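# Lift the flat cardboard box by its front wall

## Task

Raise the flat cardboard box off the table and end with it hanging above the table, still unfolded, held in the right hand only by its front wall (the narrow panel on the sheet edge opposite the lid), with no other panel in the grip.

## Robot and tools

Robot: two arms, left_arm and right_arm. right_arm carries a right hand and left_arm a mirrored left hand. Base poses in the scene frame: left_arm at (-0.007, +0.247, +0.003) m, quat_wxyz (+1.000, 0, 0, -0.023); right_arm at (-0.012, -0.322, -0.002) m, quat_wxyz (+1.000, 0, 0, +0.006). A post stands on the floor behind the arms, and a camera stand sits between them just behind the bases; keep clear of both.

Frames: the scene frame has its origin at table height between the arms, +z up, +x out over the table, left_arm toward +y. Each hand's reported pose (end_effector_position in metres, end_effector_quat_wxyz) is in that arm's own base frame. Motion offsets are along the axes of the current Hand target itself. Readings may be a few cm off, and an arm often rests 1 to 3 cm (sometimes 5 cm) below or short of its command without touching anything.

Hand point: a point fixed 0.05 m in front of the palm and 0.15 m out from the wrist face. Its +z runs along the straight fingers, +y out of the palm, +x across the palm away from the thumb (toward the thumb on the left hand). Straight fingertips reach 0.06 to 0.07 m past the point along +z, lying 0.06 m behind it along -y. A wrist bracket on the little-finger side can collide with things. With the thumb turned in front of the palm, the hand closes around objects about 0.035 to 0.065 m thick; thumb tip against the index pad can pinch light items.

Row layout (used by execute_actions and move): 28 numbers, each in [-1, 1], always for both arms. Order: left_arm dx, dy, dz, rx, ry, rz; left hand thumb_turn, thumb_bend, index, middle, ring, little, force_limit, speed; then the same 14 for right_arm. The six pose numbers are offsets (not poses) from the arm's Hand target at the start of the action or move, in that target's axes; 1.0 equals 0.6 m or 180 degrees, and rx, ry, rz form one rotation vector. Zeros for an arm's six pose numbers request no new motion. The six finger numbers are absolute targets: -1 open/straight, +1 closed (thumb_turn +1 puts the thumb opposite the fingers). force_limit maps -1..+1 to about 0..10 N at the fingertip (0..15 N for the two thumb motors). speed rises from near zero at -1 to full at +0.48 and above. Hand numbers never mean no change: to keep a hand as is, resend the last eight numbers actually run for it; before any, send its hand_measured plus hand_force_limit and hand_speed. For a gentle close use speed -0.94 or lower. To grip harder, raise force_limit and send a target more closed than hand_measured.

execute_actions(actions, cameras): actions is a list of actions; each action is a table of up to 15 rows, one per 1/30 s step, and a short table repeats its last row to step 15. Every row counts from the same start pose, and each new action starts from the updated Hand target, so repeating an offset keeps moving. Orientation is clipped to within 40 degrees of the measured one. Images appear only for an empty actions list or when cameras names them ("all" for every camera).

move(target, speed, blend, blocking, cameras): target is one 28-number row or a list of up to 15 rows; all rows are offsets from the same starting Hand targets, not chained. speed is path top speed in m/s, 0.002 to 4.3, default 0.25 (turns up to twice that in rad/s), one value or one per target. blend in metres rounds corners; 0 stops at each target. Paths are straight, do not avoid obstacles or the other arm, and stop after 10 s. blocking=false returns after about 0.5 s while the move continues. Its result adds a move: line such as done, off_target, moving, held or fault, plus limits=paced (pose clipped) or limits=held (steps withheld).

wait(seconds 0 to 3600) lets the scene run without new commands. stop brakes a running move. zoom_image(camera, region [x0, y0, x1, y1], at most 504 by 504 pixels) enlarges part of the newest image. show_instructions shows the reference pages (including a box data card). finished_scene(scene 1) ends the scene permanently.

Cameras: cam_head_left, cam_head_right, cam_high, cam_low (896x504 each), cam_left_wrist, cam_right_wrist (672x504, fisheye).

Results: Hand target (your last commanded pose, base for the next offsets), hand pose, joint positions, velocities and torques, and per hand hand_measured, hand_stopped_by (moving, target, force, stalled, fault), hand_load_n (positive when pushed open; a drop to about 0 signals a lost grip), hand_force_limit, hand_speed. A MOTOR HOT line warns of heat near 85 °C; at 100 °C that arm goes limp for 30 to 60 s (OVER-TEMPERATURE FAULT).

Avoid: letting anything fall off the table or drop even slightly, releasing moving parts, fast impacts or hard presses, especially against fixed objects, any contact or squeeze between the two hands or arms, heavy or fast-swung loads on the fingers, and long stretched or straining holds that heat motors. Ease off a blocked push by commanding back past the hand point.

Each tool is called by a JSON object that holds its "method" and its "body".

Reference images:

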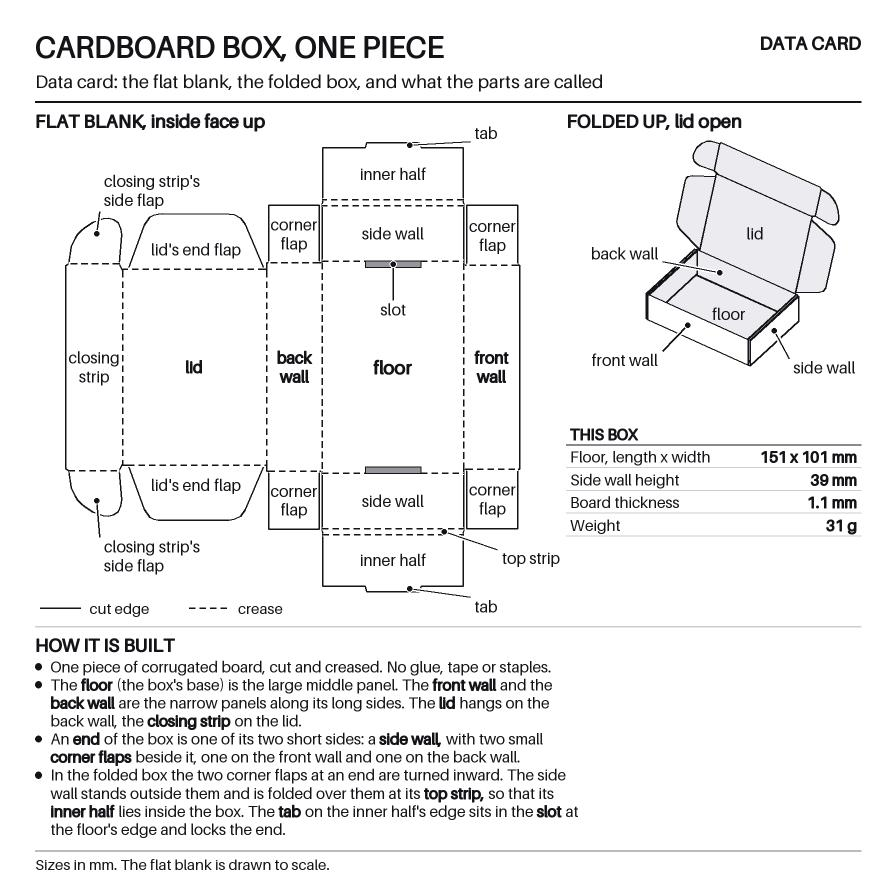

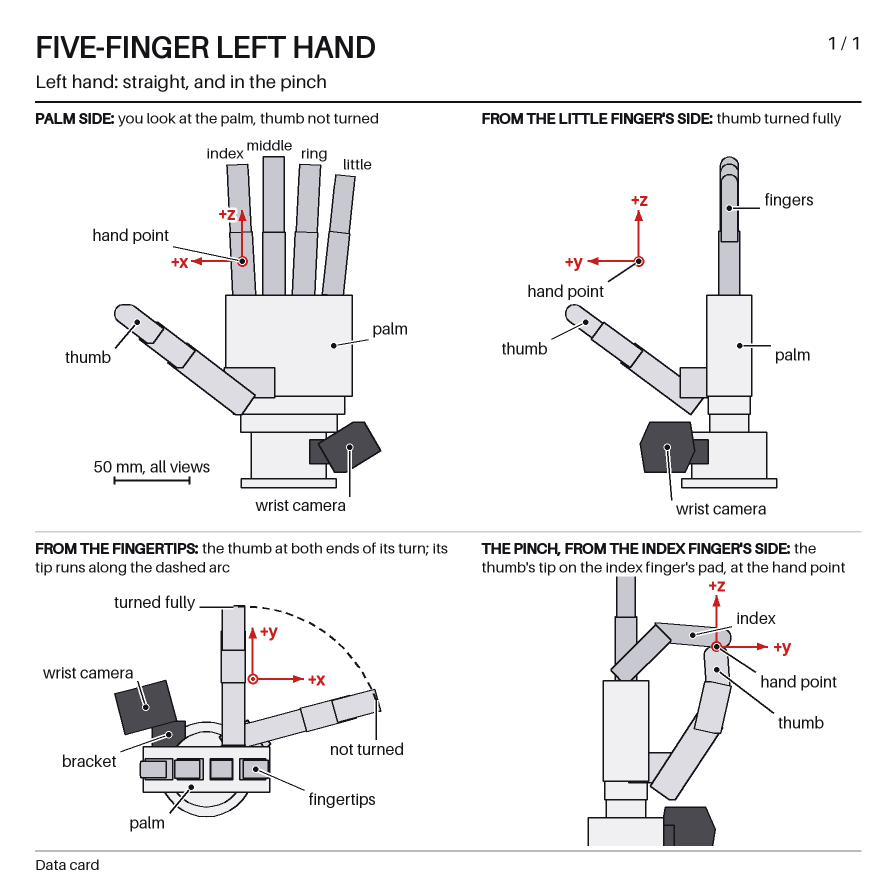

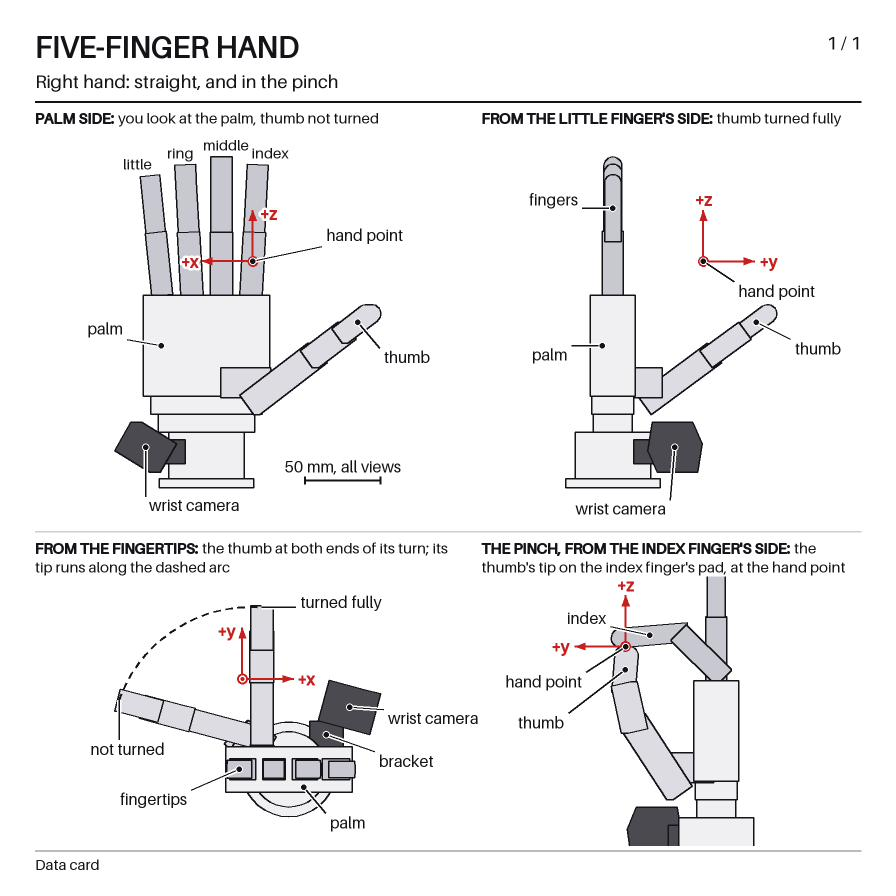

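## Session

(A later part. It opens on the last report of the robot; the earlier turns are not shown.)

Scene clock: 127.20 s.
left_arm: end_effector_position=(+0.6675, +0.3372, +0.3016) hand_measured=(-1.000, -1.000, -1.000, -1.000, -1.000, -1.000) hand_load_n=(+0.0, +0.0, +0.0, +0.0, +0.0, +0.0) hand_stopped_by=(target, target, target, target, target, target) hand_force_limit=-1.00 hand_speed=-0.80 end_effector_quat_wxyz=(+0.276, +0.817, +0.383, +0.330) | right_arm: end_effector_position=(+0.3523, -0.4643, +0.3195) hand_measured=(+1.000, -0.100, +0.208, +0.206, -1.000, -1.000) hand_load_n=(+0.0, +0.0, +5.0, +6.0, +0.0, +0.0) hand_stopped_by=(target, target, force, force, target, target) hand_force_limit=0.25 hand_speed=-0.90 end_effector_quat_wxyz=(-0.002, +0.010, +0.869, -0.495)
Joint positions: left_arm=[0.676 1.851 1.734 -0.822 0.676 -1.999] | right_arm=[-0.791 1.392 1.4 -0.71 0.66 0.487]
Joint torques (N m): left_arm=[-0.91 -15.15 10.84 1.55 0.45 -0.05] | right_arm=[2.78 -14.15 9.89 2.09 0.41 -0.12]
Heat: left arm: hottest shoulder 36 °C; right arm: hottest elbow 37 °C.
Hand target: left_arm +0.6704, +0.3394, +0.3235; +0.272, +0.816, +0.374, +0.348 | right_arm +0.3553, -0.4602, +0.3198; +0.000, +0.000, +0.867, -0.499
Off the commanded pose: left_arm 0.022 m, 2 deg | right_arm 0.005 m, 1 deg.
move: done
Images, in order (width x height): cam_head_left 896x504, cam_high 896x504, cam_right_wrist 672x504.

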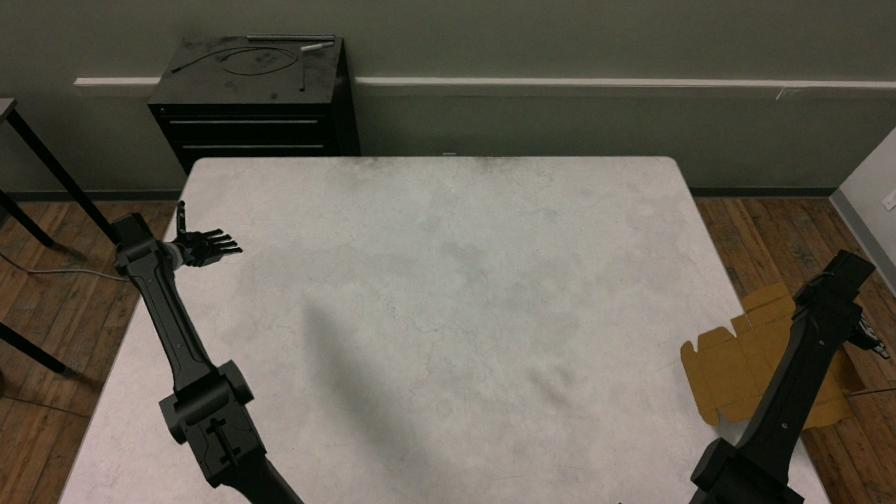

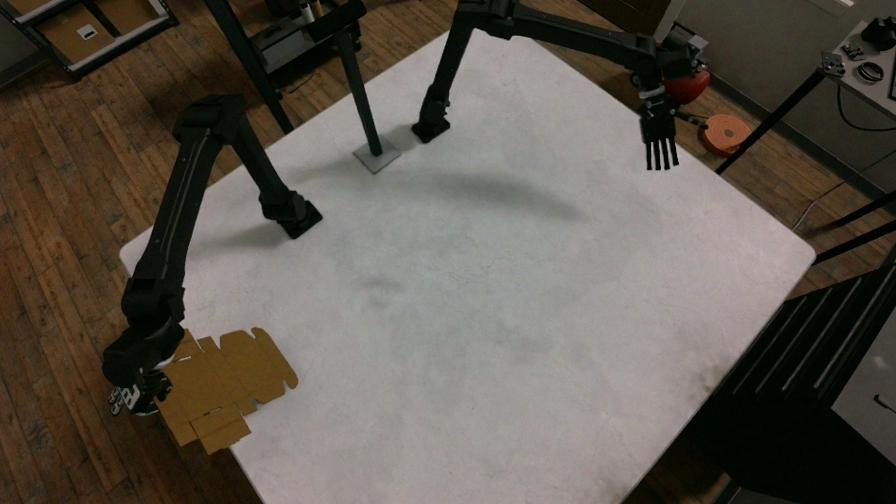

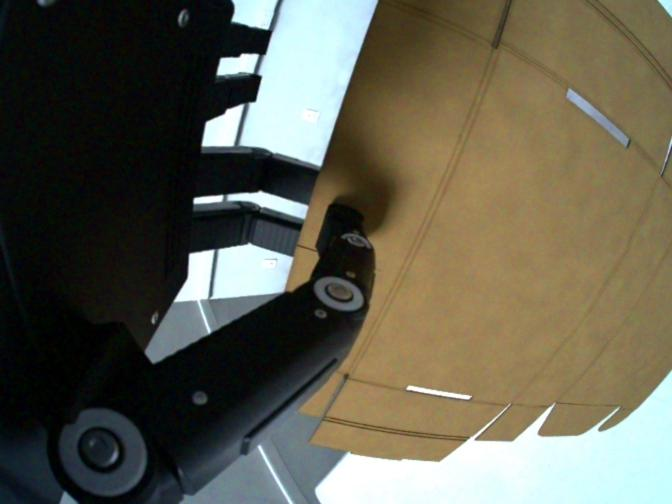

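{"method": "move", "body": {"target": [0,0,0,0,0,0,-1,-1,-1,-1,-1,-1,-1,-0.8,-0.05,-0.090,-0.244,0.111,0,0,1,-0.1,0.45,0.45,-1,-1,0.25,-0.9], "cameras": ["all"], "speed": 0.07}}

Scene clock: 130.57 s.
left_arm: end_effector_position=(+0.6675, +0.3372, +0.3016) hand_measured=(-1.000, -1.000, -1.000, -1.000, -1.000, -1.000) hand_load_n=(+0.0, +0.0, +0.0, +0.0, +0.0, +0.0) hand_stopped_by=(target, target, target, target, target, target) hand_force_limit=-1.00 hand_speed=-0.80 end_effector_quat_wxyz=(+0.276, +0.817, +0.383, +0.330) | right_arm: end_effector_position=(+0.3845, -0.3650, +0.4399) hand_measured=(+1.000, -0.100, +0.208, +0.206, -1.000, -1.000) hand_load_n=(+0.0, +0.0, +5.0, +5.5, +0.0, -0.5) hand_stopped_by=(target, target, force, force, target, target) hand_force_limit=0.25 hand_speed=-0.90 end_effector_quat_wxyz=(-0.002, +0.006, +0.769, -0.639)
Joint positions: left_arm=[0.676 1.851 1.734 -0.822 0.676 -1.999] | right_arm=[-0.478 1.215 1.356 -0.533 1.071 0.354]
Joint torques (N m): left_arm=[-0.85 -15.09 10.85 1.55 0.45 -0.04] | right_arm=[2.32 -11.05 9.76 2.21 0.41 -0.14]
Heat: left arm: hottest shoulder 36 °C; right arm: hottest elbow 37 °C.
Hand target: left_arm +0.6704, +0.3394, +0.3235; +0.272, +0.816, +0.374, +0.348 | right_arm +0.3854, -0.3607, +0.4397; -0.001, +0.000, +0.767, -0.642
Off the commanded pose: left_arm 0.022 m, 2 deg | right_arm 0.004 m, 1 deg.
move: done

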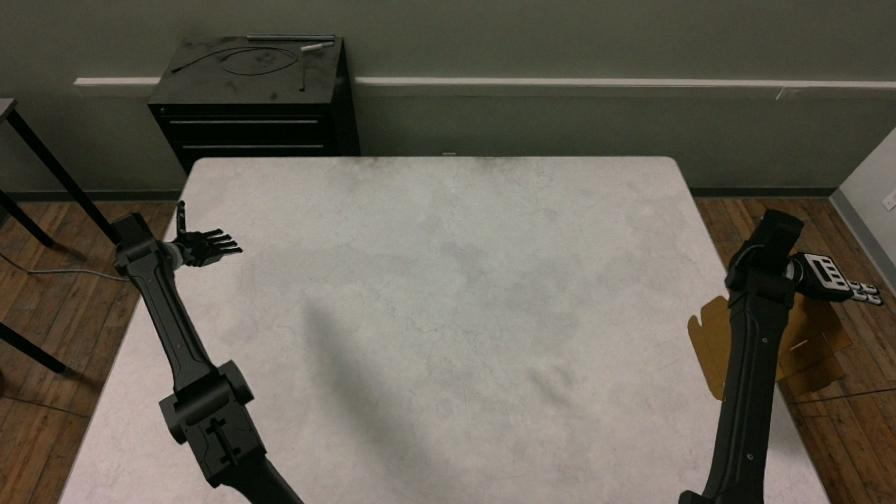

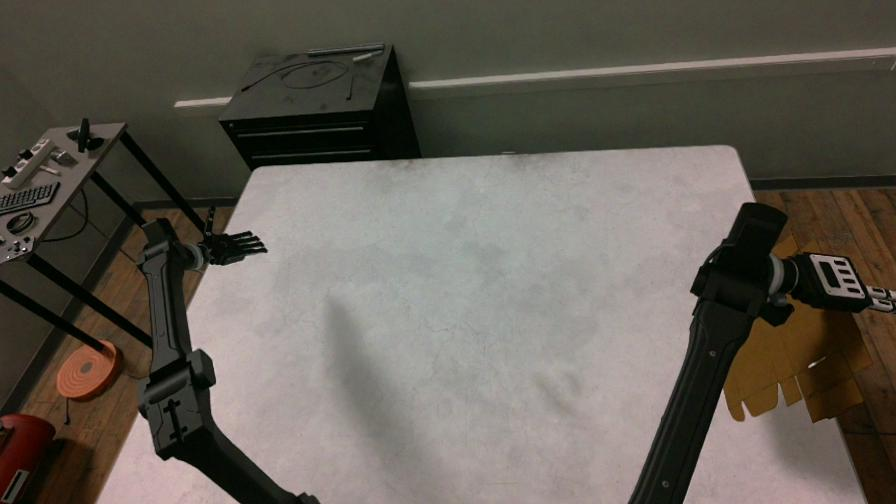

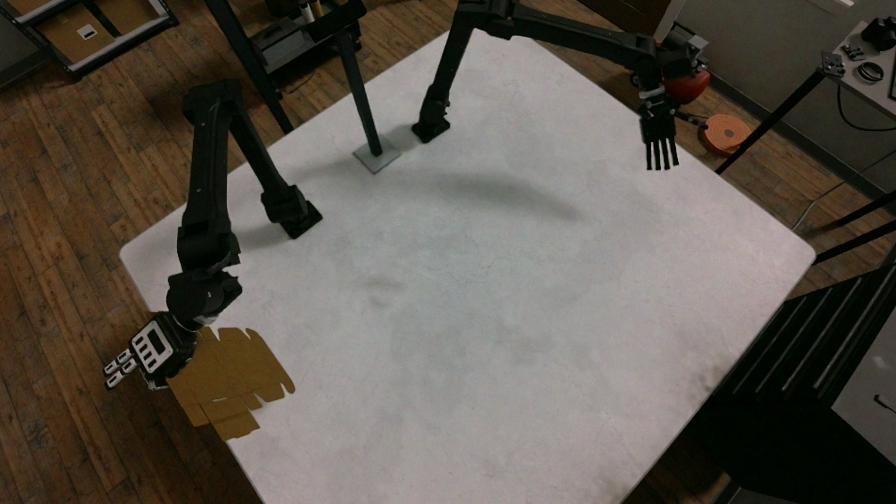

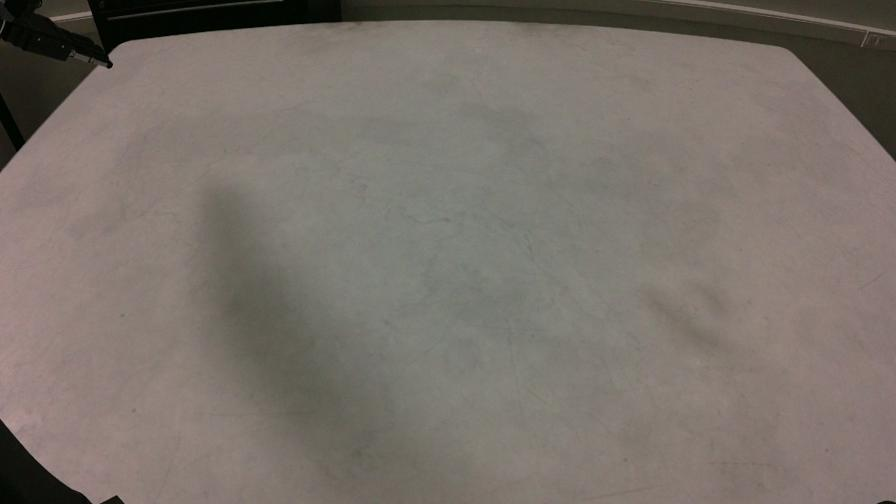

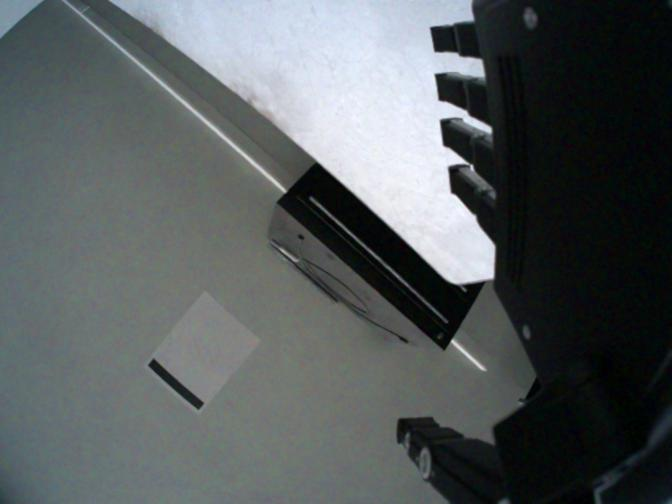

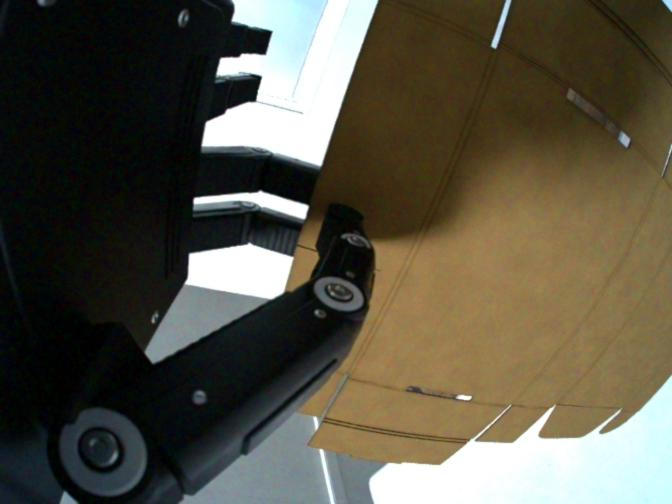

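{"method": "wait", "body": {"seconds": 1, "cameras": ["cam_high","cam_right_wrist"]}}

{"method": "zoom_image", "body": {"camera": "cam_high", "region": [100, 280, 320, 460]}}

Scene clock: 131.73 s.
left_arm: end_effector_position=(+0.6675, +0.3372, +0.3016) hand_measured=(-1.000, -1.000, -1.000, -1.000, -1.000, -1.000) hand_load_n=(+0.0, +0.0, +0.0, +0.0, +0.0, +0.0) hand_stopped_by=(target, target, target, target, target, target) hand_force_limit=-1.00 hand_speed=-0.80 end_effector_quat_wxyz=(+0.276, +0.817, +0.383, +0.330) | right_arm: end_effector_position=(+0.3844, -0.3650, +0.4399) hand_measured=(+1.000, -0.100, +0.208, +0.206, -1.000, -1.000) hand_load_n=(+0.0, +0.0, +5.5, +5.5, +0.0, +0.0) hand_stopped_by=(target, target, force, force, target, target) hand_force_limit=0.25 hand_speed=-0.90 end_effector_quat_wxyz=(-0.002, +0.006, +0.769, -0.639)
Joint positions: left_arm=[0.676 1.851 1.734 -0.822 0.676 -1.999] | right_arm=[-0.478 1.215 1.356 -0.533 1.071 0.353]
Joint torques (N m): left_arm=[-0.91 -15.09 10.84 1.52 0.46 -0.05] | right_arm=[2.08 -10.99 9.65 2.04 0.4 -0.14]
Heat: left arm: hottest shoulder 36 °C; right arm: hottest elbow 37 °C.
Hand target: left_arm +0.6704, +0.3394, +0.3235; +0.272, +0.816, +0.374, +0.348 | right_arm +0.3854, -0.3607, +0.4397; -0.001, +0.000, +0.767, -0.642
Off the commanded pose: left_arm 0.022 m, 2 deg | right_arm 0.004 m, 1 deg.
wait: 1.00 s; at rest from the start

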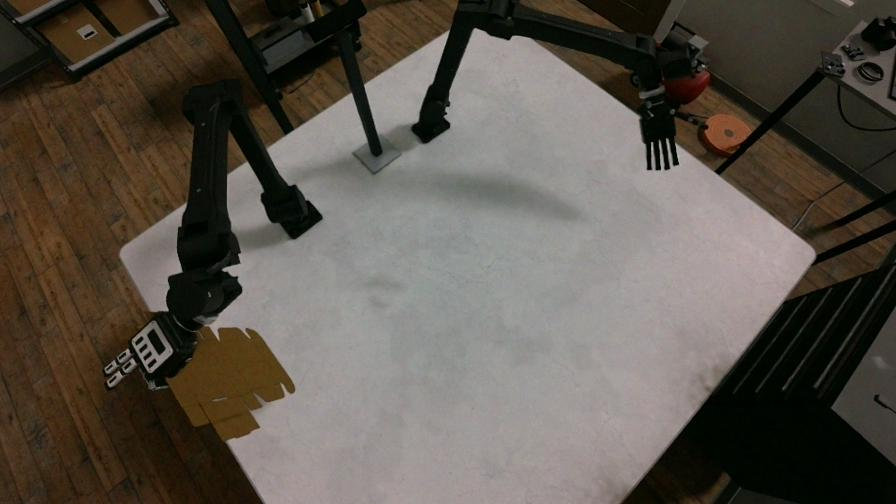

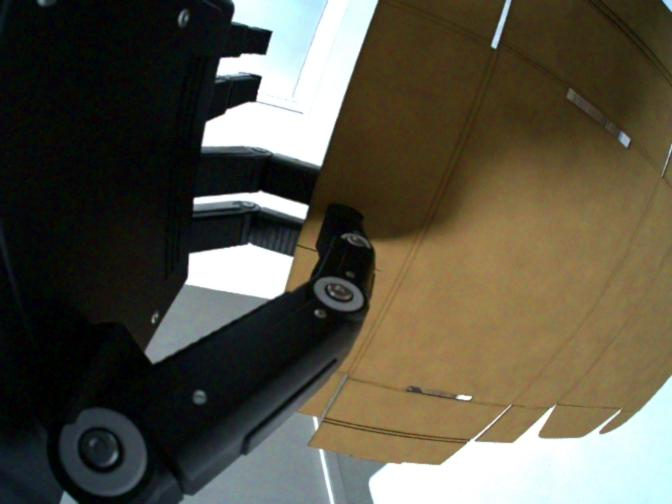

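Scaled by 2.291.

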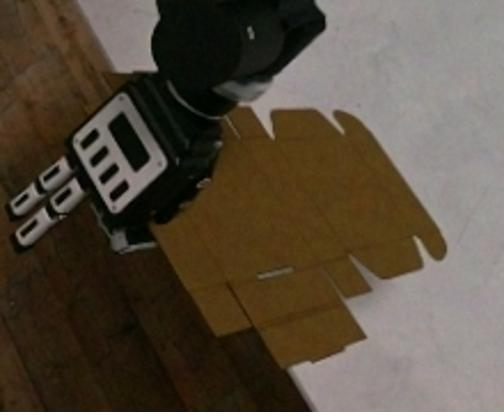

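{"method": "finished_scene", "body": {}}

The scene is finished: the task was done.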